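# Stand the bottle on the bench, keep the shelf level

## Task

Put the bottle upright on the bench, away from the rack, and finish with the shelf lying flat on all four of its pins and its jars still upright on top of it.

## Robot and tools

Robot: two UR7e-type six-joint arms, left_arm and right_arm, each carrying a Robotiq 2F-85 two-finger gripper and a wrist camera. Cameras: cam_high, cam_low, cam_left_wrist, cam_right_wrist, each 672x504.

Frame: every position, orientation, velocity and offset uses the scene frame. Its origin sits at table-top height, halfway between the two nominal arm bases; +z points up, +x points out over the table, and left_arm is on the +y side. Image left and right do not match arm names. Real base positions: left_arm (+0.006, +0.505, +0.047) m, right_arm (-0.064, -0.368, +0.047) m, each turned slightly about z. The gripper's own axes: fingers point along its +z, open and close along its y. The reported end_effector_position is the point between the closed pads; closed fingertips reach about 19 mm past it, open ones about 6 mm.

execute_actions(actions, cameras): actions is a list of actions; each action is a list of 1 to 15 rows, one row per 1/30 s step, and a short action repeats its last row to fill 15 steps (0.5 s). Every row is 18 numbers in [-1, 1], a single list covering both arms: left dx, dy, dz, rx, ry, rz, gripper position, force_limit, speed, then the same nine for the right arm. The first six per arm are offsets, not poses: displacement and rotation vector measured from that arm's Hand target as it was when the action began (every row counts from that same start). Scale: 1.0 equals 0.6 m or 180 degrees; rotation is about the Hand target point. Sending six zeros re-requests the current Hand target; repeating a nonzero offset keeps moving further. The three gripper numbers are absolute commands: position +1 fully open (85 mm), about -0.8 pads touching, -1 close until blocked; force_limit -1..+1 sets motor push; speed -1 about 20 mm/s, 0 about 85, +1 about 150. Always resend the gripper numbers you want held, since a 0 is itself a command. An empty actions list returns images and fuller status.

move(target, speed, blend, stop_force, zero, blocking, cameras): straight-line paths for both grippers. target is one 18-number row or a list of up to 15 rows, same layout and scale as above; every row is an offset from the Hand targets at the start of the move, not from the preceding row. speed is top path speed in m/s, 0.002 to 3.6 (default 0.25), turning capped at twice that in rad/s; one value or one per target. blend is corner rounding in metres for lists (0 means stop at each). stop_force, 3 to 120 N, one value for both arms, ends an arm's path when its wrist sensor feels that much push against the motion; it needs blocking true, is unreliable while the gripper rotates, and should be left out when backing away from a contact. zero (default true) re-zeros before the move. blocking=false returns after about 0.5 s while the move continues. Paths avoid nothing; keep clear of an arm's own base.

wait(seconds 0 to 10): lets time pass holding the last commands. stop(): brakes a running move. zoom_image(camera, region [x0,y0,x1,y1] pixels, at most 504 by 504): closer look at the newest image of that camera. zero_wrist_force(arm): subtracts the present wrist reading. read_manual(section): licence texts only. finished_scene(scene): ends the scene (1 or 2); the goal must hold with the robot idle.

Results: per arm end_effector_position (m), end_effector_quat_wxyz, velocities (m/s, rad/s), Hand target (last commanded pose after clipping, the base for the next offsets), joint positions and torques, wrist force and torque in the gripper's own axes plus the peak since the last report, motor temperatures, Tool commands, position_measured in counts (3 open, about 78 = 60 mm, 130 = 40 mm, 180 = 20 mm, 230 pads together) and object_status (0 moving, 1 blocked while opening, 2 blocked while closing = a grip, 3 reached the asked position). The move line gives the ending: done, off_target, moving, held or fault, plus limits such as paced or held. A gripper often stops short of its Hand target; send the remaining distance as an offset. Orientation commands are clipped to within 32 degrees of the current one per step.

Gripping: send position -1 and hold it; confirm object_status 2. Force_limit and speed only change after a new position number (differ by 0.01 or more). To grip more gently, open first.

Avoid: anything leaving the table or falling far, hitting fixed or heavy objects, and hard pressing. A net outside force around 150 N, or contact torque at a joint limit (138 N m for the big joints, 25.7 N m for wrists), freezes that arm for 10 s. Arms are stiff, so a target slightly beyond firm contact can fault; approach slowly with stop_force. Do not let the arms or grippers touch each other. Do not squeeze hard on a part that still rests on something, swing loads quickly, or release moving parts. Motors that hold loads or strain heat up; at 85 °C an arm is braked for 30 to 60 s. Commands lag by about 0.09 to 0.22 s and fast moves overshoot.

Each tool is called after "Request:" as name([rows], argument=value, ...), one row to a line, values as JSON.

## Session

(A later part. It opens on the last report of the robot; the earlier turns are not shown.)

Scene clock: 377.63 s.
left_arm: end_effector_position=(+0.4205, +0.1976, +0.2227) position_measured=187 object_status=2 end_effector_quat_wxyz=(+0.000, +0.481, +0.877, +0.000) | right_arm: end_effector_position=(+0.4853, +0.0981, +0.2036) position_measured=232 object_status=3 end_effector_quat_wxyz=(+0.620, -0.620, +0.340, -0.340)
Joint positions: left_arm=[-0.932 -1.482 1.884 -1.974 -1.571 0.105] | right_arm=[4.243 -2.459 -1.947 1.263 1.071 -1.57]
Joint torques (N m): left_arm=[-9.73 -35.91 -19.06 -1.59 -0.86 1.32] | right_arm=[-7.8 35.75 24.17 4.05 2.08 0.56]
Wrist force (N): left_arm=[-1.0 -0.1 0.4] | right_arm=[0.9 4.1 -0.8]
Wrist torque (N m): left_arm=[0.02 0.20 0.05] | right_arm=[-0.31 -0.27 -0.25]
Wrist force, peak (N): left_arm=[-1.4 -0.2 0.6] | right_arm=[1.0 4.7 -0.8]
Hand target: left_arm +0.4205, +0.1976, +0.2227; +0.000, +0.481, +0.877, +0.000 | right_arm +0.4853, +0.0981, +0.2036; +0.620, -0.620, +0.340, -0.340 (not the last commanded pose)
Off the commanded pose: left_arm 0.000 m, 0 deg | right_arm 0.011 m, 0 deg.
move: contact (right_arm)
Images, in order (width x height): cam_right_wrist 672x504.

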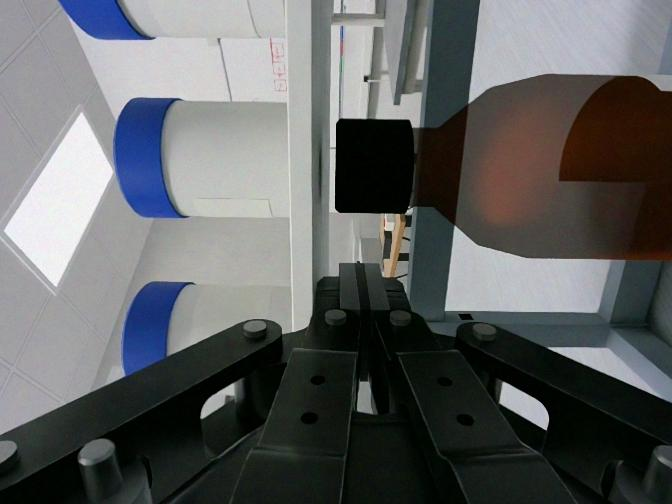

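Request:
move(target=[0,0,0,0,0,0,-1,-0.5,-1,0,0,0.0063,0,0,0,-1,0,0], speed=0.01)

Request:
move(target=[0.0143,-0.0225,0,0,0,0,-1,-0.5,-1,0,0,0,0,0,0,-1,0,0], speed=0.012, stop_force=12, cameras=["cam_left_wrist","cam_right_wrist"])

Scene clock: 382.70 s.
left_arm: end_effector_position=(+0.4205, +0.1976, +0.2227) position_measured=187 object_status=2 end_effector_quat_wxyz=(+0.000, +0.481, +0.877, +0.000) | right_arm: end_effector_position=(+0.4853, +0.0981, +0.2073) position_measured=232 object_status=3 end_effector_quat_wxyz=(+0.620, -0.620, +0.340, -0.340)
Joint positions: left_arm=[-0.932 -1.482 1.884 -1.974 -1.571 0.105] | right_arm=[4.243 -2.45 -1.95 1.256 1.071 -1.57]
Joint torques (N m): left_arm=[-9.55 -36.1 -19.42 -1.53 -0.72 1.26] | right_arm=[-8.37 56.16 -5.28 0.34 2.27 -0.02]
Wrist force (N): left_arm=[-1.2 -0.2 0.2] | right_arm=[1.5 4.6 -0.4]
Wrist torque (N m): left_arm=[0.01 0.22 0.05] | right_arm=[-0.32 -0.34 -0.27]
Wrist force, peak (N): left_arm=[-1.6 -0.1 0.4] | right_arm=[1.5 4.6 -0.4]
Hand target: left_arm +0.4205, +0.1976, +0.2227; +0.000, +0.481, +0.877, +0.000 | right_arm +0.4853, +0.0981, +0.2074; +0.620, -0.620, +0.340, -0.340
Off the commanded pose: left_arm 0.000 m, 0 deg | right_arm 0.000 m, 0 deg.
move: done

Scene clock: 385.13 s.
left_arm: end_effector_position=(+0.4273, +0.1868, +0.2227) position_measured=187 object_status=2 end_effector_quat_wxyz=(+0.000, +0.481, +0.877, +0.000) | right_arm: end_effector_position=(+0.4853, +0.0981, +0.2074) position_measured=232 object_status=3 end_effector_quat_wxyz=(+0.620, -0.620, +0.340, -0.340)
Joint positions: left_arm=[-0.935 -1.454 1.853 -1.971 -1.571 0.103] | right_arm=[4.243 -2.45 -1.95 1.256 1.071 -1.57]
Joint torques (N m): left_arm=[8.67 -34.62 -14.3 -0.24 -0.33 1.35] | right_arm=[-8.6 54.26 -3.99 0.54 2.17 -0.42]
Wrist force (N): left_arm=[-1.7 1.4 -6.0] | right_arm=[1.2 4.0 -0.7]
Wrist torque (N m): left_arm=[0.03 -0.01 0.07] | right_arm=[-0.42 -0.29 -0.27]
Wrist force, peak (N): left_arm=[19.3 -1.8 -20.0] | right_arm=[1.3 4.7 -0.4]
Hand target: left_arm +0.4273, +0.1868, +0.2227; +0.000, +0.481, +0.877, +0.000 (not the last commanded pose) | right_arm +0.4853, +0.0981, +0.2074; +0.620, -0.620, +0.340, -0.340
Off the commanded pose: left_arm 0.003 m, 0 deg | right_arm 0.000 m, 0 deg.
move: contact (left_arm)
Images, in order (width x height): cam_left_wrist 672x504, cam_right_wrist 672x504.

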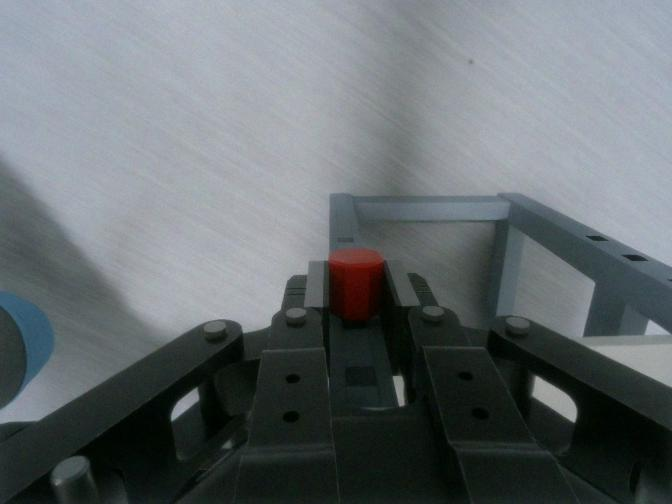

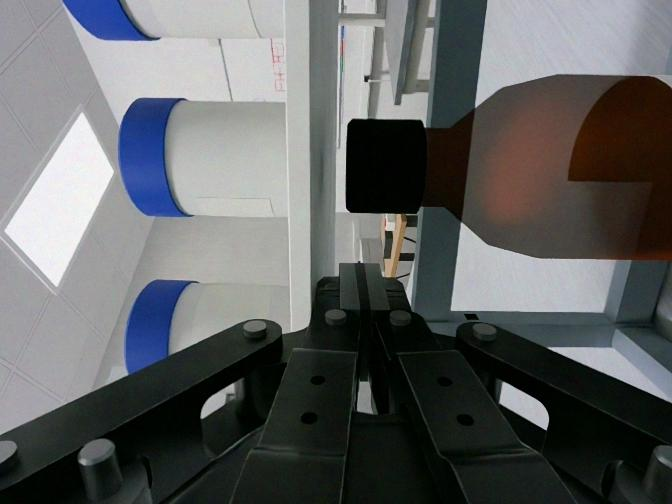

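Request:
move([
  [0,0,0,0,0,0,1,0,0,0,0,0,0,0,0,-1,0,0],
  [0,0,0,0,0,0,1,0,0,0,0,-0.022,0,0,0,-1,0,0],
  [0,0,0.2,0,0,0,1,0,0,-0.1435,-0.0912,-0.022,0,0,0,-1,0,0],
  [-0.1,0.16,0.2,0,0,0,1,0,0,-0.1345,-0.3172,0.1765,0,0,0,-1,0,0],
], speed=[0.1,0.03,0.15,0.25])

Request:
move([
  [0,0,0,0,0,0,1,0,0,0.076,-0.095,0.05,-0.2685,0.4215,0,-1,0,0],
  [0,0,0,0,0,0,1,0,0,0.3,0.05,0.05,-0.2685,0.4215,0,1,0,0],
  [0,0,0,0,0,0,1,0,0,0.3,0.05,-0.149,-0.2685,0.4215,0,1,0,0],
], speed=0.25, cameras=["cam_right_wrist","cam_high"])

Request:
zoom_image(camera="cam_right_wrist", region=[250, 240, 450, 420])

Scene clock: 400.13 s.
left_arm: end_effector_position=(+0.3673, +0.2827, +0.3427) position_measured=3 object_status=3 end_effector_quat_wxyz=(+0.000, +0.481, +0.877, +0.000) | right_arm: end_effector_position=(+0.4046, -0.0922, +0.3133) position_measured=232 object_status=3 end_effector_quat_wxyz=(+0.620, -0.620, +0.340, -0.340)
Joint positions: left_arm=[-0.904 -1.78 1.847 -1.638 -1.571 0.134] | right_arm=[4.158 -1.992 -2.513 1.362 1.156 -1.57]
Joint torques (N m): left_arm=[10.35 -24.51 -19.65 -1.19 1.53 1.52] | right_arm=[-8 33.99 -8.72 -0.37 2.25 1.9]
Wrist force (N): left_arm=[-1.3 0.6 1.8] | right_arm=[1.4 1.1 -0.8]
Wrist torque (N m): left_arm=[0.08 0.15 -0.01] | right_arm=[-0.40 -0.36 -0.34]
Wrist force, peak (N): left_arm=[-2.1 1.3 -6.4] | right_arm=[1.0 4.6 -0.6]
Hand target: left_arm +0.3673, +0.2828, +0.3427; +0.000, +0.481, +0.877, +0.000 | right_arm +0.4046, -0.0922, +0.3133; +0.620, -0.620, +0.340, -0.340
Off the commanded pose: left_arm 0.000 m, 0 deg | right_arm 0.000 m, 0 deg.
move: done

Scene clock: 407.50 s.
left_arm: end_effector_position=(+0.3673, +0.2828, +0.3427) position_measured=3 object_status=3 end_effector_quat_wxyz=(+0.000, +0.481, +0.877, +0.000) | right_arm: end_effector_position=(+0.5846, -0.0623, +0.2239) position_measured=3 object_status=3 end_effector_quat_wxyz=(+0.000, +0.877, -0.481, +0.000)
Joint positions: left_arm=[-0.904 -1.78 1.847 -1.638 -1.571 0.134] | right_arm=[3.803 -2.125 -1.248 -1.339 1.571 -1.51]
Joint torques (N m): left_arm=[10.62 -25.32 -19.3 -1.22 1.52 1.5] | right_arm=[7.05 38.45 12.07 4.6 -2.16 0.9]
Wrist force (N): left_arm=[-0.9 0.6 1.6] | right_arm=[-0.3 -0.1 -0.5]
Wrist torque (N m): left_arm=[0.08 0.09 -0.02] | right_arm=[0.02 0.13 0.02]
Wrist force, peak (N): left_arm=[-1.3 0.8 2.1] | right_arm=[1.2 2.1 -0.8]
Hand target: left_arm +0.3673, +0.2828, +0.3427; +0.000, +0.481, +0.877, +0.000 | right_arm +0.5846, -0.0622, +0.2239; +0.000, +0.877, -0.481, +0.000
Off the commanded pose: left_arm 0.000 m, 0 deg | right_arm 0.000 m, 0 deg.
move: done
Images, in order (width x height): cam_high 672x504, cam_right_wrist 672x504.

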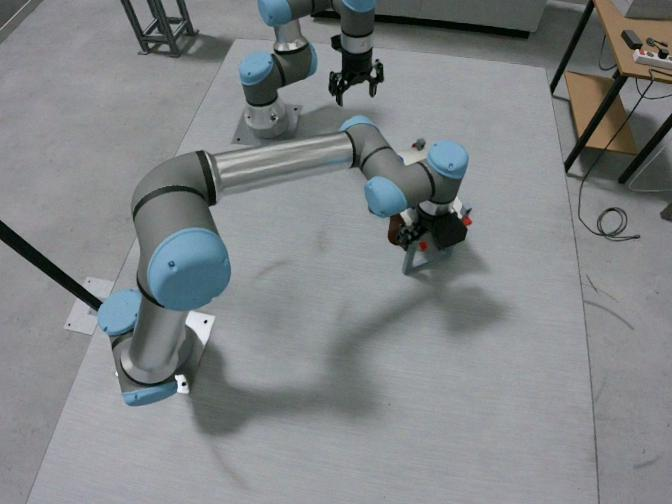

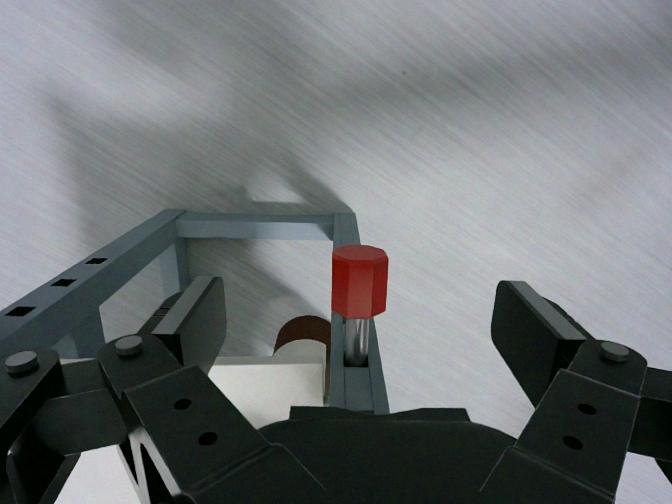

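Scaled by 2.520 from the camera's 672x504 image, which has a finer 960x720 frame.

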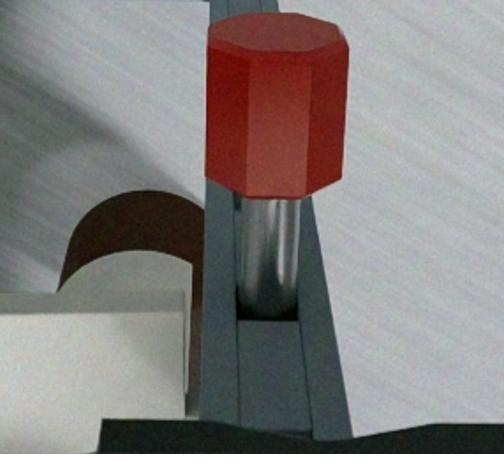

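Request:
move(target=[0,0,0,0,0,0,1,0,0,0,0,0,0,0,0,-1,-0.5,-1])

Request:
move(target=[0,0,0,0,0,0,1,0,0,-0.0145,0.0227,0,0,0,0,-1,-0.5,-1], speed=0.012, stop_force=10, cameras=["cam_right_wrist"])

Scene clock: 413.60 s.
left_arm: end_effector_position=(+0.3673, +0.2828, +0.3427) position_measured=3 object_status=3 end_effector_quat_wxyz=(+0.000, +0.481, +0.877, +0.000) | right_arm: end_effector_position=(+0.5846, -0.0622, +0.2239) position_measured=187 object_status=0 end_effector_quat_wxyz=(+0.000, +0.877, -0.481, +0.000)
Joint positions: left_arm=[-0.904 -1.78 1.847 -1.638 -1.571 0.134] | right_arm=[3.803 -2.126 -1.248 -1.339 1.571 -1.51]
Joint torques (N m): left_arm=[10.34 -25.88 -19.58 -1.24 1.54 1.35] | right_arm=[6.8 39.73 11.43 4.2 -2.25 1]
Wrist force (N): left_arm=[-1.0 0.7 1.8] | right_arm=[-0.3 0.6 -5.5]
Wrist torque (N m): left_arm=[0.10 0.11 -0.01] | right_arm=[0.02 0.14 0.04]
Wrist force, peak (N): left_arm=[-1.2 0.9 2.2] | right_arm=[-0.3 0.6 -5.5]
Hand target: left_arm +0.3673, +0.2828, +0.3427; +0.000, +0.481, +0.877, +0.000 | right_arm +0.5846, -0.0622, +0.2239; +0.000, +0.877, -0.481, +0.000
Off the commanded pose: left_arm 0.000 m, 0 deg | right_arm 0.000 m, 0 deg.
move: done

Scene clock: 414.63 s.
left_arm: end_effector_position=(+0.3673, +0.2828, +0.3427) position_measured=3 object_status=3 end_effector_quat_wxyz=(+0.000, +0.481, +0.877, +0.000) | right_arm: end_effector_position=(+0.5845, -0.0620, +0.2238) position_measured=187 object_status=2 end_effector_quat_wxyz=(+0.000, +0.877, -0.481, +0.000)
Joint positions: left_arm=[-0.904 -1.78 1.847 -1.638 -1.571 0.134] | right_arm=[3.803 -2.126 -1.249 -1.339 1.571 -1.51]
Joint torques (N m): left_arm=[10.52 -25.5 -19.46 -1.23 1.57 1.33] | right_arm=[-1.38 42.87 32.74 3.63 4.31 -2.14]
Wrist force (N): left_arm=[-1.1 0.5 2.0] | right_arm=[11.8 0.3 -8.0]
Wrist torque (N m): left_arm=[0.07 0.13 -0.02] | right_arm=[0.08 -0.07 0.00]
Wrist force, peak (N): left_arm=[-1.4 0.5 2.1] | right_arm=[18.9 1.5 -8.7]
Hand target: left_arm +0.3673, +0.2828, +0.3427; +0.000, +0.481, +0.877, +0.000 | right_arm +0.5845, -0.0620, +0.2238; +0.000, +0.877, -0.481, +0.000 (not the last commanded pose)
Off the commanded pose: left_arm 0.000 m, 0 deg | right_arm 0.016 m, 0 deg.
move: contact (right_arm)
Images, in order (width x height): cam_right_wrist 672x504.

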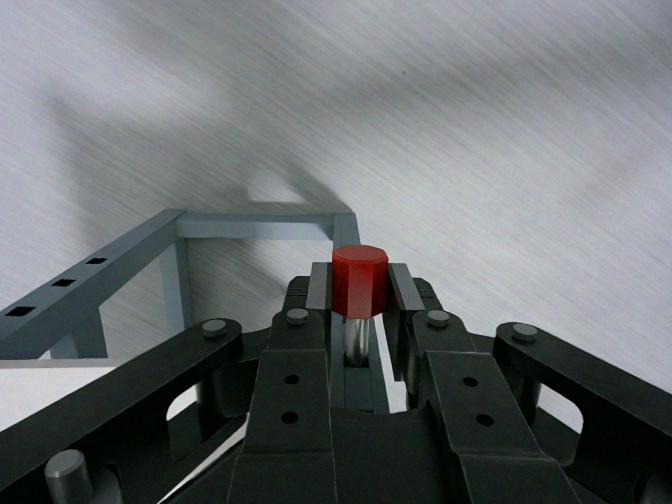

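Request:
move([
  [-0.112,-0.271,0,0.2685,-0.4215,0,1,0,0,0.001,-0.0015,0,0,0,0,-1,-0.5,-1],
  [0.053,-0.3993,-0.2545,0.2685,-0.4215,0,-1,0,0,0.001,-0.0015,0,0,0,0,-1,-0.5,-1],
  [0.1967,-0.3078,-0.2545,0.2685,-0.4215,0,-1,0,0,0.001,-0.0015,0,0,0,0,-1,-0.5,-1],
], speed=[0.25,0.2,0.1], cameras=["cam_left_wrist"])

Scene clock: 429.63 s.
left_arm: end_effector_position=(+0.4853, +0.0980, +0.1900) position_measured=232 object_status=3 end_effector_quat_wxyz=(+0.340, +0.341, +0.620, +0.620) | right_arm: end_effector_position=(+0.5851, -0.0629, +0.2238) position_measured=187 object_status=2 end_effector_quat_wxyz=(+0.000, +0.877, -0.481, +0.000)
Joint positions: left_arm=[-1.377 -0.853 1.512 -0.663 -0.34 -1.567] | right_arm=[3.802 -2.126 -1.248 -1.339 1.571 -1.512]
Joint torques (N m): left_arm=[12.53 -56.8 -10.55 -0.56 1.94 1.65] | right_arm=[0.63 43.88 36.73 1 -0.03 -2.14]
Wrist force (N): left_arm=[-0.9 -2.1 2.8] | right_arm=[-9.2 -0.2 -4.3]
Wrist torque (N m): left_arm=[-0.20 0.11 0.12] | right_arm=[0.04 0.29 0.02]
Wrist force, peak (N): left_arm=[-2.1 -3.7 3.1] | right_arm=[-18.9 1.3 -7.1]
Hand target: left_arm +0.4854, +0.0981, +0.1900; +0.340, +0.341, +0.620, +0.620 | right_arm +0.5851, -0.0629, +0.2238; +0.000, +0.877, -0.481, +0.000
Off the commanded pose: left_arm 0.000 m, 0 deg | right_arm 0.000 m, 0 deg.
move: done
Images, in order (width x height): cam_left_wrist 672x504.

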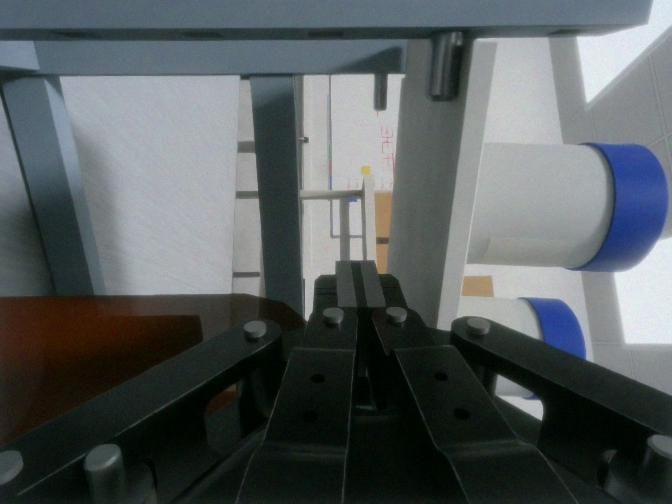

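Request:
move(target=[0,0,0.05,0,0,0,-1,0,0,0,0,0,0,0,0,-1,-0.5,-1], speed=0.01, stop_force=3)

Request:
move(target=[0,0,0.0063,0,0,0,-1,0,0,0,0,0,0,0,0,-1,-0.5,-1], speed=0.01)

Request:
move(target=[0,0,0,0,0,0,-1,0,0,-0.0152,0.0239,0,0,0,0,-1,-0.5,-1], speed=0.012, stop_force=10, cameras=["cam_right_wrist","cam_left_wrist"])

Scene clock: 438.87 s.
left_arm: end_effector_position=(+0.4854, +0.0981, +0.2034) position_measured=232 object_status=3 end_effector_quat_wxyz=(+0.340, +0.341, +0.620, +0.620) | right_arm: end_effector_position=(+0.5851, -0.0629, +0.2238) position_measured=187 object_status=2 end_effector_quat_wxyz=(+0.000, +0.877, -0.481, +0.000)
Joint positions: left_arm=[-1.377 -0.872 1.506 -0.637 -0.339 -1.567] | right_arm=[3.802 -2.126 -1.248 -1.339 1.571 -1.512]
Joint torques (N m): left_arm=[10.24 -38.35 -11.91 -0.33 1.74 1.51] | right_arm=[1.14 51.83 37.06 2.32 -0.28 -2.09]
Wrist force (N): left_arm=[-1.2 -5.1 2.8] | right_arm=[-9.6 0.1 -4.3]
Wrist torque (N m): left_arm=[-0.25 0.12 0.12] | right_arm=[0.08 0.36 0.02]
Wrist force, peak (N): left_arm=[-0.8 -5.7 3.0] | right_arm=[-9.6 -0.1 -4.4]
Hand target: left_arm +0.4854, +0.0981, +0.2034; +0.340, +0.341, +0.620, +0.620 (not the last commanded pose) | right_arm +0.5851, -0.0629, +0.2238; +0.000, +0.877, -0.481, +0.000
Off the commanded pose: left_arm 0.017 m, 0 deg | right_arm 0.000 m, 0 deg.
move: contact (left_arm)

Scene clock: 439.57 s.
left_arm: end_effector_position=(+0.4854, +0.0981, +0.2071) position_measured=232 object_status=3 end_effector_quat_wxyz=(+0.340, +0.341, +0.620, +0.620) | right_arm: end_effector_position=(+0.5851, -0.0629, +0.2238) position_measured=187 object_status=2 end_effector_quat_wxyz=(+0.000, +0.877, -0.481, +0.000)
Joint positions: left_arm=[-1.377 -0.878 1.503 -0.629 -0.339 -1.567] | right_arm=[3.802 -2.126 -1.248 -1.339 1.571 -1.512]
Joint torques (N m): left_arm=[10.4 -58.64 -25.89 2.3 1.71 1.24] | right_arm=[0.45 52.97 37.46 2.44 -0.28 -1.98]
Wrist force (N): left_arm=[-1.2 -5.3 3.2] | right_arm=[-9.2 0.0 -4.4]
Wrist torque (N m): left_arm=[-0.20 0.14 0.12] | right_arm=[0.07 0.29 0.03]
Wrist force, peak (N): left_arm=[-1.1 -5.7 3.0] | right_arm=[-9.6 -0.1 -4.4]
Hand target: left_arm +0.4854, +0.0981, +0.2071; +0.340, +0.341, +0.620, +0.620 | right_arm +0.5851, -0.0629, +0.2238; +0.000, +0.877, -0.481, +0.000
Off the commanded pose: left_arm 0.000 m, 0 deg | right_arm 0.000 m, 0 deg.
move: done

Scene clock: 440.63 s.
left_arm: end_effector_position=(+0.4854, +0.0981, +0.2071) position_measured=232 object_status=3 end_effector_quat_wxyz=(+0.340, +0.341, +0.620, +0.620) | right_arm: end_effector_position=(+0.5850, -0.0627, +0.2239) position_measured=187 object_status=2 end_effector_quat_wxyz=(+0.000, +0.877, -0.481, +0.000)
Joint positions: left_arm=[-1.377 -0.878 1.503 -0.629 -0.339 -1.567] | right_arm=[3.802 -2.126 -1.248 -1.339 1.571 -1.511]
Joint torques (N m): left_arm=[10.43 -58.7 -26.28 2.35 1.53 -1.26] | right_arm=[-8.56 38.63 27.34 1.68 -0.29 -2.08]
Wrist force (N): left_arm=[-1.0 -5.4 3.2] | right_arm=[-0.3 0.1 -1.3]
Wrist torque (N m): left_arm=[-0.21 0.13 0.12] | right_arm=[0.06 0.09 0.01]
Wrist force, peak (N): left_arm=[-1.0 -5.8 3.2] | right_arm=[-9.3 0.0 -4.5]
Hand target: left_arm +0.4854, +0.0981, +0.2071; +0.340, +0.341, +0.620, +0.620 | right_arm +0.5850, -0.0627, +0.2239; +0.000, +0.877, -0.481, +0.000 (not the last commanded pose)
Off the commanded pose: left_arm 0.000 m, 0 deg | right_arm 0.017 m, 0 deg.
move: contact (right_arm)
Images, in order (width x height): cam_left_wrist 672x504, cam_right_wrist 672x504.

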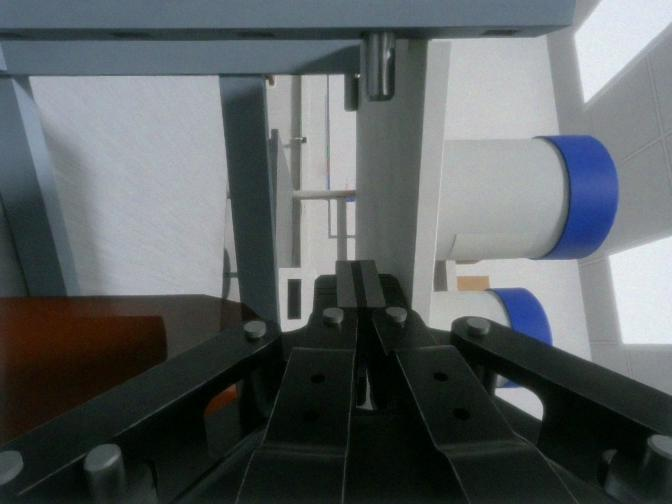

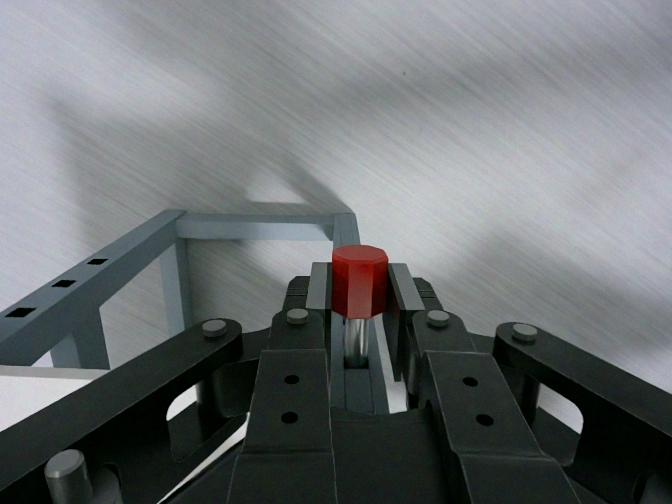

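Request:
move(target=[0,0,0,0,0,0,-1,0,0,-0.0152,0.0239,0,0,0,0,-1,-0.5,-1], speed=0.012, stop_force=12, cameras=["cam_right_wrist"])

Scene clock: 444.63 s.
left_arm: end_effector_position=(+0.4854, +0.0981, +0.2071) position_measured=232 object_status=3 end_effector_quat_wxyz=(+0.340, +0.341, +0.620, +0.620) | right_arm: end_effector_position=(+0.5844, -0.0616, +0.2239) position_measured=187 object_status=2 end_effector_quat_wxyz=(+0.000, +0.877, -0.481, +0.000)
Joint positions: left_arm=[-1.377 -0.878 1.503 -0.629 -0.339 -1.567] | right_arm=[3.804 -2.126 -1.248 -1.339 1.571 -1.509]
Joint torques (N m): left_arm=[10.2 -58.52 -26.92 2.42 0.59 -1.33] | right_arm=[-11.95 34.44 37.26 0.43 -0.32 -2.23]
Wrist force (N): left_arm=[-1.1 -5.5 3.1] | right_arm=[-6.2 2.0 -7.1]
Wrist torque (N m): left_arm=[-0.21 0.11 0.12] | right_arm=[0.04 0.29 -0.08]
Wrist force, peak (N): left_arm=[-1.1 -5.8 3.2] | right_arm=[12.3 -0.1 -6.3]
Hand target: left_arm +0.4854, +0.0981, +0.2071; +0.340, +0.341, +0.620, +0.620 | right_arm +0.5844, -0.0616, +0.2239; +0.000, +0.877, -0.481, +0.000 (not the last commanded pose)
Off the commanded pose: left_arm 0.000 m, 0 deg | right_arm 0.016 m, 0 deg.
move: contact (right_arm)
Images, in order (width x height): cam_right_wrist 672x504.

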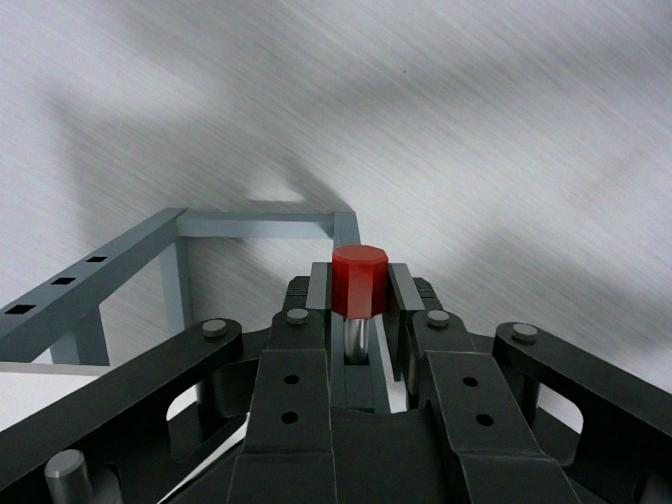

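Request:
move(target=[0,0,0.005,0,0,0,-1,0,0,0.0018,-0.0028,0.001,0,0,0,-1,-0.5,-1], speed=0.01)

Request:
move(target=[0,0,0,0,0,0,-1,0,0,-0.017,0.0267,0,0,0,0,-1,-0.5,-1], speed=0.012, stop_force=12, cameras=["cam_right_wrist","cam_left_wrist","cam_low"])

Request:
zoom_image(camera="cam_low", region=[320, 210, 440, 300])

Scene clock: 455.37 s.
left_arm: end_effector_position=(+0.4854, +0.0981, +0.2101) position_measured=232 object_status=3 end_effector_quat_wxyz=(+0.340, +0.341, +0.620, +0.620) | right_arm: end_effector_position=(+0.5854, -0.0632, +0.2245) position_measured=187 object_status=2 end_effector_quat_wxyz=(+0.000, +0.877, -0.481, +0.000)
Joint positions: left_arm=[-1.377 -0.882 1.502 -0.623 -0.339 -1.567] | right_arm=[3.801 -2.126 -1.246 -1.341 1.571 -1.512]
Joint torques (N m): left_arm=[10.1 -59.62 -27.21 2.73 -0.1 0.25] | right_arm=[-8.45 40.01 40.8 0.58 1.51 -2.09]
Wrist force (N): left_arm=[-1.1 -5.4 3.2] | right_arm=[-1.4 0.0 1.8]
Wrist torque (N m): left_arm=[-0.21 0.12 0.11] | right_arm=[0.02 0.25 0.02]
Wrist force, peak (N): left_arm=[-1.1 -5.7 3.3] | right_arm=[-11.0 2.4 -6.0]
Hand target: left_arm +0.4854, +0.0981, +0.2101; +0.340, +0.341, +0.620, +0.620 | right_arm +0.5854, -0.0633, +0.2245; +0.000, +0.877, -0.481, +0.000
Off the commanded pose: left_arm 0.000 m, 0 deg | right_arm 0.000 m, 0 deg.
move: done

Scene clock: 457.83 s.
left_arm: end_effector_position=(+0.4854, +0.0981, +0.2101) position_measured=232 object_status=3 end_effector_quat_wxyz=(+0.340, +0.341, +0.620, +0.620) | right_arm: end_effector_position=(+0.5772, -0.0504, +0.2245) position_measured=187 object_status=2 end_effector_quat_wxyz=(+0.000, +0.877, -0.481, +0.000)
Joint positions: left_arm=[-1.377 -0.882 1.502 -0.623 -0.339 -1.567] | right_arm=[3.823 -2.122 -1.253 -1.338 1.571 -1.491]
Joint torques (N m): left_arm=[10.41 -58.43 -26.29 1.98 -0.41 0.22] | right_arm=[-9.02 38.48 41.05 0.69 0.88 -2.21]
Wrist force (N): left_arm=[-0.8 -5.6 2.8] | right_arm=[-0.8 0.1 0.7]
Wrist torque (N m): left_arm=[-0.24 0.14 0.12] | right_arm=[0.05 0.16 -0.07]
Wrist force, peak (N): left_arm=[-1.1 -5.7 3.4] | right_arm=[11.8 -1.1 0.9]
Hand target: left_arm +0.4854, +0.0981, +0.2101; +0.340, +0.341, +0.620, +0.620 | right_arm +0.5772, -0.0504, +0.2245; +0.000, +0.877, -0.481, +0.000 (not the last commanded pose)
Off the commanded pose: left_arm 0.000 m, 0 deg | right_arm 0.004 m, 0 deg.
move: contact (right_arm)
Images, in order (width x height): cam_low 672x504, cam_left_wrist 672x504, cam_right_wrist 672x504.

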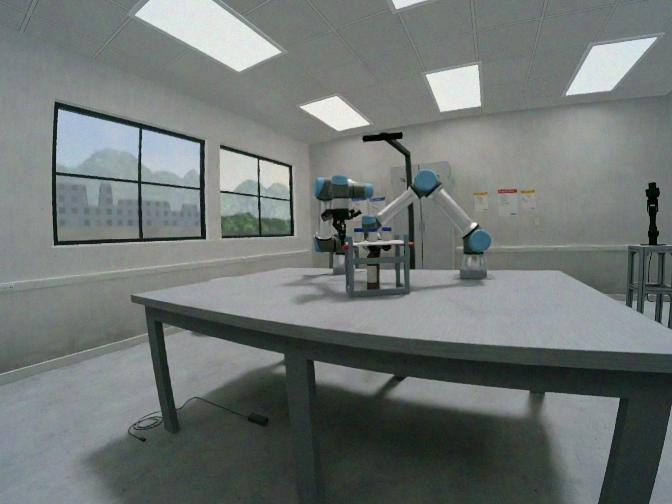

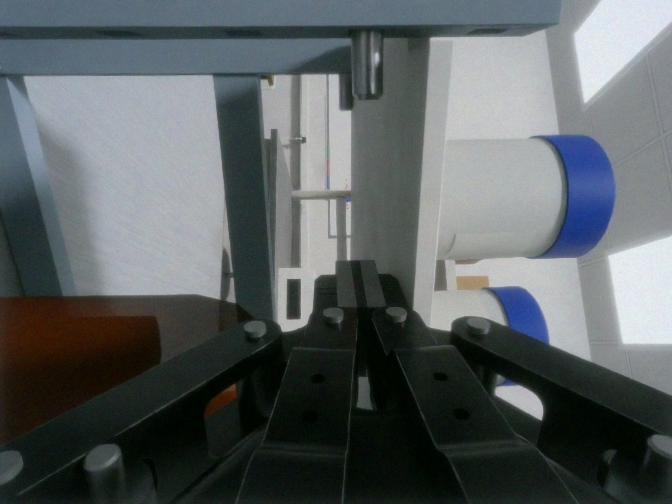

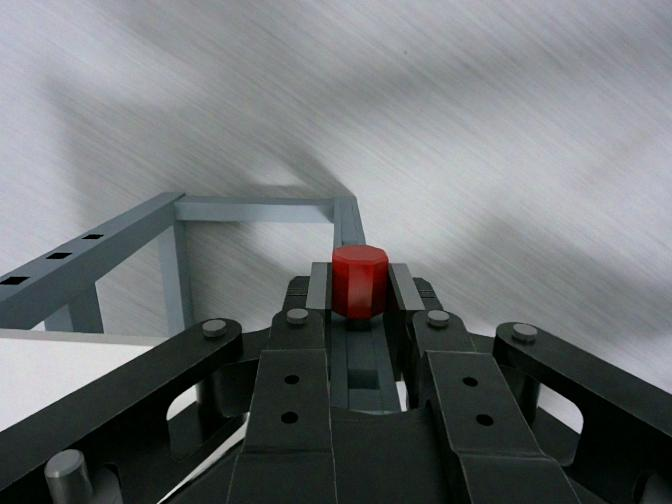

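Scaled by 4.200 from the camera's 672x504 image, which has a finer 960x720 frame.

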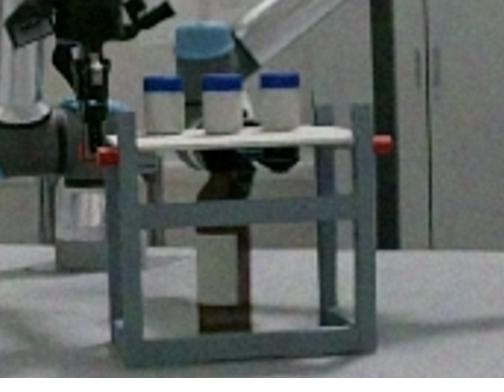

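Request:
move([
  [0,0,-0.042,0,0,0,-1,0,0,0,0,0,0,0,0,1,0,0],
  [-0.1435,-0.0912,-0.042,0,0,0,-1,0,0,0,0,0,0,0,0,1,0,0],
  [-0.309,0.253,0.233,0,0,0,-1,0,0,0,0,0.2258,0,0,0,1,0,0],
  [-0.309,0.253,0.233,0,0,0,-1,0,0,-0.362,-0.216,0.2258,0,0,0,1,0,0],
], speed=[0.015,0.15,0.3,0.3], cameras=["cam_low"])

Request:
move([
  [0,0,0,0,0,0,-1,0,0,-0.1,0.1,-0.267,-0.1178,-0.5312,0.3849,1,0,0],
  [0,0,0,0,0,0,-1,0,0,0.082,0.2525,-0.4167,-0.1178,-0.5312,0.3849,1,0,0],
], speed=0.3, cameras=["all"])

Request:
zoom_image(camera="cam_high", region=[340, 120, 500, 290])

Request:
zoom_image(camera="cam_low", region=[320, 210, 440, 300])

Scene clock: 489.97 s.
left_arm: end_effector_position=(+0.3000, +0.2499, +0.3499) position_measured=232 object_status=3 end_effector_quat_wxyz=(+0.340, +0.341, +0.620, +0.620) | right_arm: end_effector_position=(+0.3601, -0.1799, +0.3600) position_measured=3 object_status=3 end_effector_quat_wxyz=(+0.000, +0.877, -0.481, +0.000)
Joint positions: left_arm=[-1.75 -1.498 1.986 -0.49 -0.712 -1.569] | right_arm=[3.884 -1.461 -1.72 -1.532 1.571 -1.429]
Joint torques (N m): left_arm=[-11.8 -31.51 -12.55 2.82 -1.29 1.61] | right_arm=[8.29 30.15 11.3 0.65 -2.17 2.01]
Wrist force (N): left_arm=[-0.8 -2.2 2.9] | right_arm=[-0.5 0.2 -0.2]
Wrist torque (N m): left_arm=[-0.20 0.11 0.13] | right_arm=[0.13 0.13 -0.13]
Wrist force, peak (N): left_arm=[-0.8 -5.8 2.7] | right_arm=[-0.6 2.5 0.1]
Hand target: left_arm +0.3000, +0.2499, +0.3499; +0.340, +0.341, +0.620, +0.620 | right_arm +0.3600, -0.1800, +0.3600; +0.000, +0.877, -0.481, +0.000
Off the commanded pose: left_arm 0.000 m, 0 deg | right_arm 0.000 m, 0 deg.
move: done
Images, in order (width x height): cam_low 672x504.

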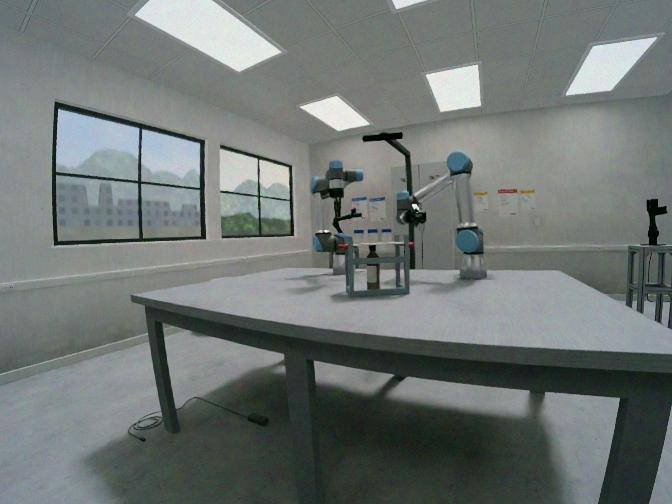

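Scene clock: 493.30 s.
left_arm: end_effector_position=(+0.3000, +0.2499, +0.3499) position_measured=232 object_status=3 end_effector_quat_wxyz=(+0.340, +0.341, +0.620, +0.620) | right_arm: end_effector_position=(+0.3175, -0.1418, +0.2495) position_measured=3 object_status=3 end_effector_quat_wxyz=(-0.131, +0.849, -0.036, +0.510)
Joint positions: left_arm=[-1.75 -1.498 1.986 -0.49 -0.712 -1.569] | right_arm=[4.622 -1.25 -2.779 -0.103 0.562 -1.938]
Joint torques (N m): left_arm=[-11.6 -32 -12.95 2.77 -1.34 1.59] | right_arm=[-1.35 11.59 32.47 0.94 0.47 2.1]
Wrist force (N): left_arm=[-0.6 -2.3 2.9] | right_arm=[-0.3 1.1 0.6]
Wrist torque (N m): left_arm=[-0.22 0.08 0.13] | right_arm=[-0.02 -0.23 0.01]
Wrist force, peak (N): left_arm=[-1.2 -2.5 3.1] | right_arm=[-6.8 3.3 0.8]
Hand target: left_arm +0.3000, +0.2499, +0.3499; +0.340, +0.341, +0.620, +0.620 | right_arm +0.3174, -0.1418, +0.2496; -0.131, +0.849, -0.036, +0.510 (not the last commanded pose)
Off the commanded pose: left_arm 0.000 m, 0 deg | right_arm 0.202 m, 39 deg.
move: held (right_arm; a check stopped the path); path passed 0 of 2 targets; limits=held
pose unreachable (right arm): on one or more control steps of this call, first in action 0 (counted from 0), this arm could not follow its commanded pose, so it was not sent that pose on those steps. It may still have moved: this result reports where it is.
cause: moving toward the commanded pose would bring two parts of the arm too close to each other (joints 3 (elbow) and 4 (wrist 1) lie between them).

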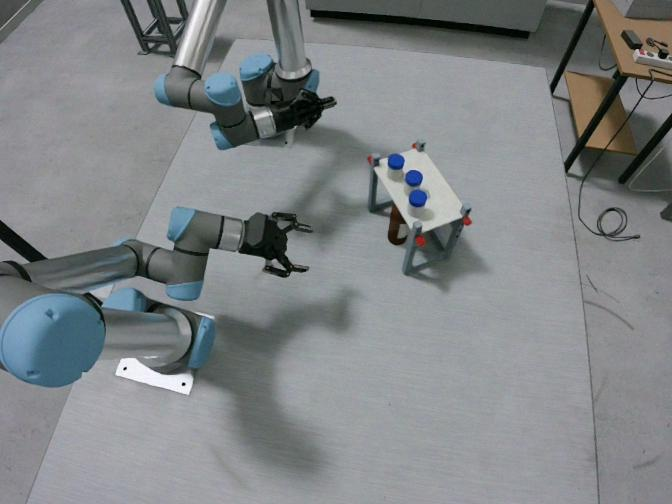

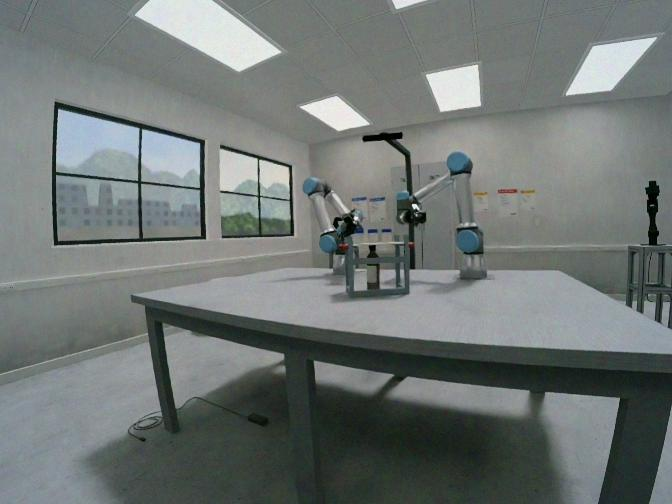

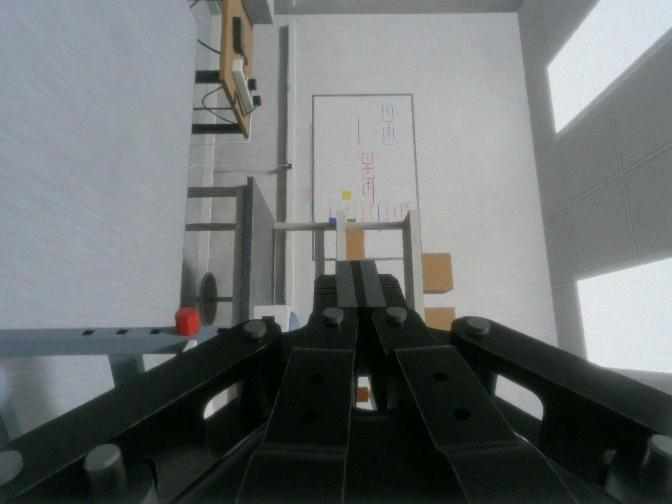

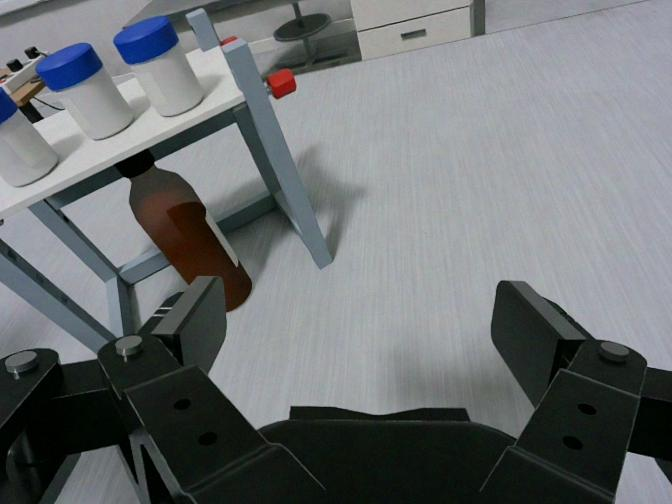

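Scaled by 2.965 from the camera's 672x504 image, which has a finer 960x720 frame.

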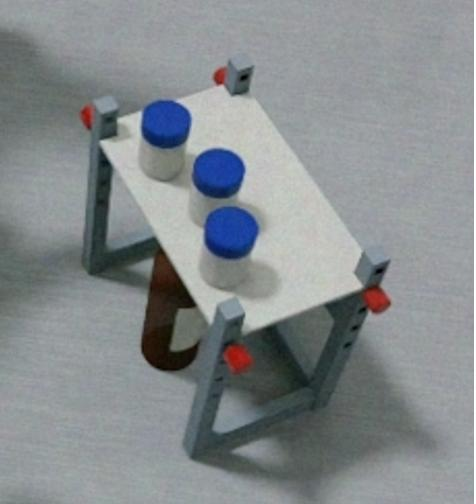

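Scaled by 4.200 from the camera's 672x504 image, which has a finer 960x720 frame.

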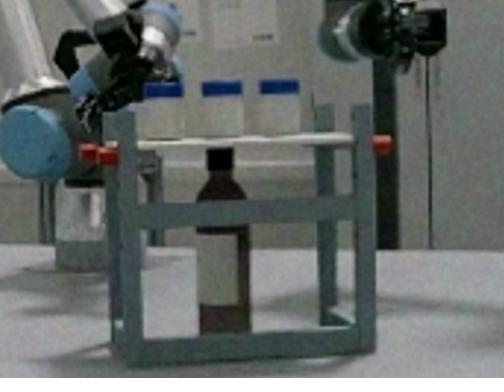

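Request:
move([
  [0,0,0,0,0,0,1,0,0,0,-0.5,0.2,0,0,0,1,0,0],
  [0.05,-0.3667,-0.1667,0.4215,0.2685,0,1,0,0,0,-0.5,0.2,0,0,0,1,0,0],
  [0.196,-0.455,-0.4,0.4215,0.2685,0,1,0,0,0,-0.5,0.2,0,0,0,1,0,0],
], speed=0.3, cameras=["cam_high","cam_left_wrist"])

Scene clock: 502.47 s.
left_arm: end_effector_position=(+0.3000, +0.2499, +0.3499) position_measured=3 object_status=0 end_effector_quat_wxyz=(+0.340, +0.341, +0.620, +0.620) | right_arm: end_effector_position=(+0.3217, -0.1726, +0.2590) position_measured=3 object_status=3 end_effector_quat_wxyz=(-0.130, +0.848, -0.036, +0.512)
Joint positions: left_arm=[-1.75 -1.498 1.986 -0.49 -0.712 -1.569] | right_arm=[4.579 -1.136 -2.809 -0.13 0.582 -2.006]
Joint torques (N m): left_arm=[-11.61 -31.47 -12.76 2.88 -1.21 1.59] | right_arm=[-7.88 -10.44 33.94 4.65 0.59 -2.19]
Wrist force (N): left_arm=[-0.8 -2.5 2.7] | right_arm=[-0.2 1.1 0.4]
Wrist torque (N m): left_arm=[-0.28 0.11 0.13] | right_arm=[-0.03 -0.27 0.04]
Wrist force, peak (N): left_arm=[-0.9 -2.6 3.1] | right_arm=[7.3 6.3 -2.2]
Hand target: left_arm +0.3000, +0.2499, +0.3499; +0.340, +0.341, +0.620, +0.620 (not the last commanded pose) | right_arm +0.3217, -0.1726, +0.2590; -0.130, +0.848, -0.036, +0.512 (not the last commanded pose)
Off the commanded pose: left_arm 0.382 m, 90 deg | right_arm 0.291 m, 0 deg.
move: held (right_arm; a check stopped the path), off_target (left_arm); path passed 0 of 3 targets; limits=held
pose unreachable (right arm): on one or more control steps of this call, first in action 0 (counted from 0), this arm could not follow its commanded pose, so it was not sent that pose on those steps. It may still have moved: this result reports where it is.
cause: moving toward the commanded pose would bring two parts of the arm too close to each other (joints 3 (elbow) and 4 (wrist 1) lie between them).
Images, in order (width x height): cam_high 672x504, cam_left_wrist 672x504.

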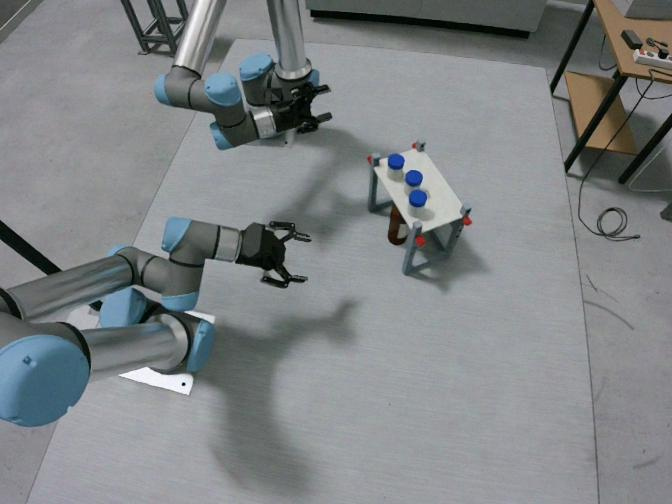

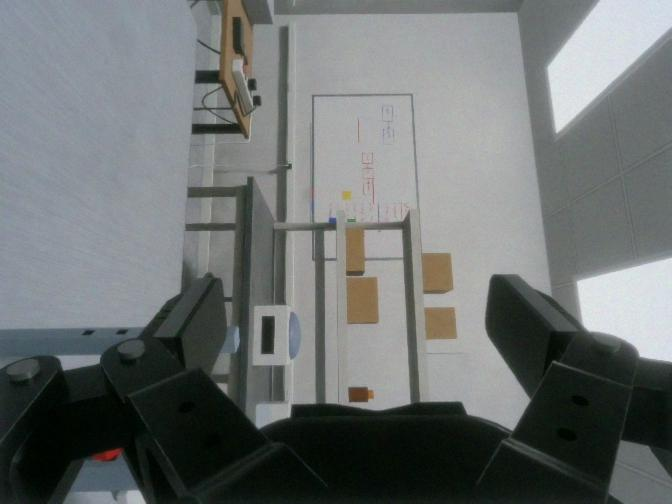

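Request:
move([
  [0,0,0,0,0,0,1,0,0,0.18,-0.35,0.1,0,0,0,1,0,0],
  [0.05,-0.3667,-0.1667,0.4215,0.2685,0,1,0,0,0.18,-0.42,0.1,0,0,0,1,0,0],
  [0.196,-0.455,-0.4,0.4215,0.2685,0,1,0,0,0.18,-0.42,0.1,0,0,0,1,0,0],
], speed=0.3, cameras=["cam_high","cam_left_wrist"])

Scene clock: 514.23 s.
left_arm: end_effector_position=(+0.4175, -0.0231, +0.1100) position_measured=3 object_status=3 end_effector_quat_wxyz=(-0.198, +0.679, +0.198, +0.679) | right_arm: end_effector_position=(+0.4297, -0.4246, +0.3190) position_measured=3 object_status=3 end_effector_quat_wxyz=(-0.130, +0.848, -0.036, +0.512)
Joint positions: left_arm=[-1.513 -0.559 1.172 -0.614 -0.477 0.001] | right_arm=[3.29 -1.44 -2.527 0.367 1.653 -2.891]
Joint torques (N m): left_arm=[10.91 -47.57 -26.16 2.38 1.85 -1.51] | right_arm=[-7.97 2.96 33.05 5 2.17 -2.12]
Wrist force (N): left_arm=[-2.4 -1.0 0.6] | right_arm=[-0.5 0.7 0.3]
Wrist torque (N m): left_arm=[-0.08 0.45 0.04] | right_arm=[-0.07 -0.18 0.11]
Wrist force, peak (N): left_arm=[-4.5 -0.1 1.2] | right_arm=[1.5 2.4 0.0]
Hand target: left_arm +0.4176, -0.0231, +0.1099; -0.198, +0.679, +0.198, +0.679 | right_arm +0.4297, -0.4246, +0.3190; -0.130, +0.848, -0.036, +0.512
Off the commanded pose: left_arm 0.000 m, 0 deg | right_arm 0.000 m, 0 deg.
move: done
Images, in order (width x height): cam_high 672x504, cam_left_wrist 672x504.

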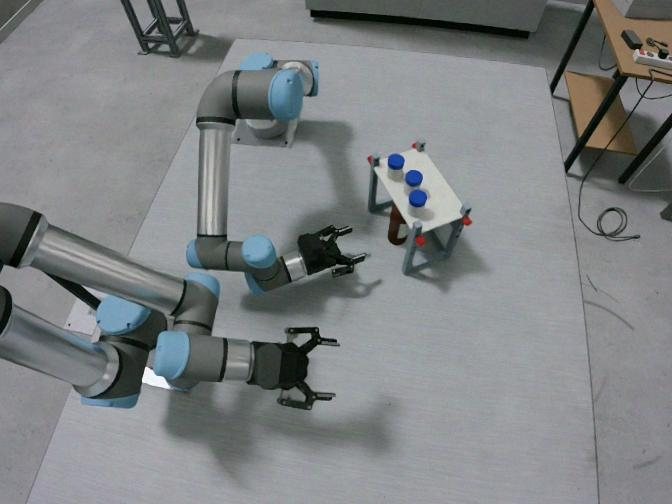

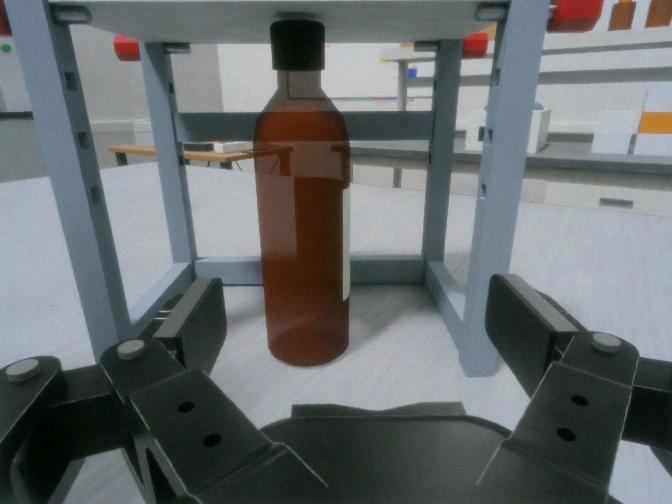

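Request:
move([
  [-0.025,0.0393,0,0,0,0,1,0,0,0,0,0,0,0,0,1,0,0],
  [0.1815,0.1708,0,0,0,0,1,0,0,0,0,0,0,0,0,1,0,0],
], speed=0.12, cameras=["cam_left_wrist"])

Scene clock: 525.57 s.
left_arm: end_effector_position=(+0.5264, +0.0793, +0.1099) position_measured=3 object_status=3 end_effector_quat_wxyz=(-0.198, +0.679, +0.198, +0.679) | right_arm: end_effector_position=(+0.4297, -0.4246, +0.3190) position_measured=3 object_status=3 end_effector_quat_wxyz=(-0.130, +0.848, -0.036, +0.512)
Joint positions: left_arm=[-1.32 -0.664 1.397 -0.734 -0.284 0.002] | right_arm=[3.29 -1.44 -2.527 0.367 1.653 -2.891]
Joint torques (N m): left_arm=[9.38 -62.64 -10.48 -0.59 1.7 1.6] | right_arm=[-8.94 1.66 33.92 5.13 2.39 -2]
Wrist force (N): left_arm=[-2.5 -1.2 0.2] | right_arm=[-0.4 0.6 0.1]
Wrist torque (N m): left_arm=[-0.10 0.46 -0.04] | right_arm=[-0.08 -0.20 0.11]
Wrist force, peak (N): left_arm=[-2.5 -1.1 1.6] | right_arm=[-0.5 1.1 0.1]
Hand target: left_arm +0.5265, +0.0794, +0.1099; -0.198, +0.679, +0.198, +0.679 | right_arm +0.4297, -0.4246, +0.3190; -0.130, +0.848, -0.036, +0.512
Off the commanded pose: left_arm 0.000 m, 0 deg | right_arm 0.000 m, 0 deg.
move: done
Images, in order (width x height): cam_left_wrist 672x504.

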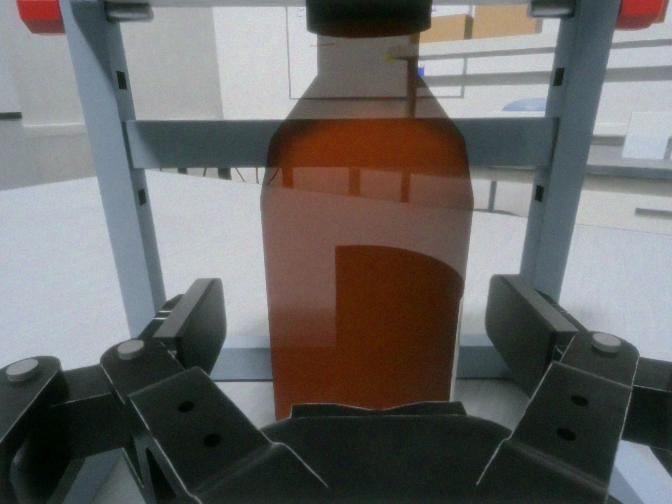

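Request:
move([
  [0.0018,-0.0028,0,0,0,0,1,-0.7,-1,0,0,0,0,0,0,1,0,0],
  [0.0018,-0.0028,0,0,0,0,-1,-0.7,-1,0,0,0,0,0,0,1,0,0],
])

Request:
move(target=[-0.14,-0.0892,0,0,0,0,-1,-0.7,-1,0,0,0,0,0,0,1,0,0], speed=0.05, cameras=["cam_left_wrist"])

Scene clock: 531.47 s.
left_arm: end_effector_position=(+0.5275, +0.0777, +0.1099) position_measured=77 object_status=0 end_effector_quat_wxyz=(-0.198, +0.679, +0.198, +0.679) | right_arm: end_effector_position=(+0.4297, -0.4246, +0.3190) position_measured=3 object_status=3 end_effector_quat_wxyz=(-0.130, +0.848, -0.036, +0.512)
Joint positions: left_arm=[-1.319 -0.661 1.389 -0.73 -0.283 0.002] | right_arm=[3.29 -1.44 -2.527 0.367 1.653 -2.891]
Joint torques (N m): left_arm=[10.34 -42.79 -23.64 1.26 1.83 -1.23] | right_arm=[-8.74 1.94 32.44 4.98 2.28 -2.11]
Wrist force (N): left_arm=[1.3 -2.2 -1.8] | right_arm=[-0.3 0.8 0.3]
Wrist torque (N m): left_arm=[-0.12 0.41 0.04] | right_arm=[-0.04 -0.20 0.11]
Wrist force, peak (N): left_arm=[1.3 -2.2 -1.8] | right_arm=[-0.7 1.2 0.5]
Hand target: left_arm +0.5275, +0.0777, +0.1099; -0.198, +0.679, +0.198, +0.679 | right_arm +0.4297, -0.4246, +0.3190; -0.130, +0.848, -0.036, +0.512
Off the commanded pose: left_arm 0.000 m, 0 deg | right_arm 0.000 m, 0 deg.
move: done

Scene clock: 533.83 s.
left_arm: end_effector_position=(+0.4436, +0.0242, +0.1099) position_measured=77 object_status=2 end_effector_quat_wxyz=(-0.198, +0.679, +0.198, +0.679) | right_arm: end_effector_position=(+0.4297, -0.4246, +0.3190) position_measured=3 object_status=3 end_effector_quat_wxyz=(-0.130, +0.848, -0.036, +0.512)
Joint positions: left_arm=[-1.465 -0.633 1.33 -0.698 -0.429 0.001] | right_arm=[3.29 -1.44 -2.527 0.367 1.653 -2.891]
Joint torques (N m): left_arm=[-13.54 -44.44 -23.96 2.45 -1.48 -1.61] | right_arm=[-8.24 2.11 32.9 5.06 2.1 -2.09]
Wrist force (N): left_arm=[-4.7 -2.2 0.7] | right_arm=[-0.4 1.0 0.2]
Wrist torque (N m): left_arm=[-0.26 0.74 0.04] | right_arm=[-0.02 -0.18 0.11]
Wrist force, peak (N): left_arm=[33.8 -1.5 6.7] | right_arm=[-0.6 1.0 0.3]
Hand target: left_arm +0.4435, +0.0242, +0.1099; -0.198, +0.679, +0.198, +0.679 | right_arm +0.4297, -0.4246, +0.3190; -0.130, +0.848, -0.036, +0.512
Off the commanded pose: left_arm 0.000 m, 0 deg | right_arm 0.000 m, 0 deg.
move: done
Images, in order (width x height): cam_left_wrist 672x504.

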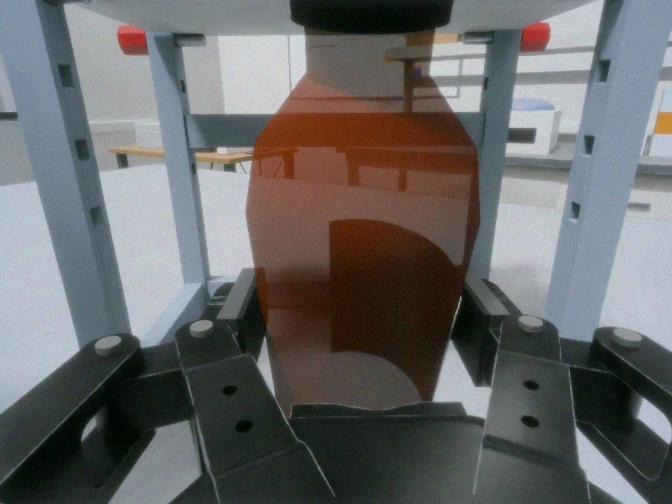

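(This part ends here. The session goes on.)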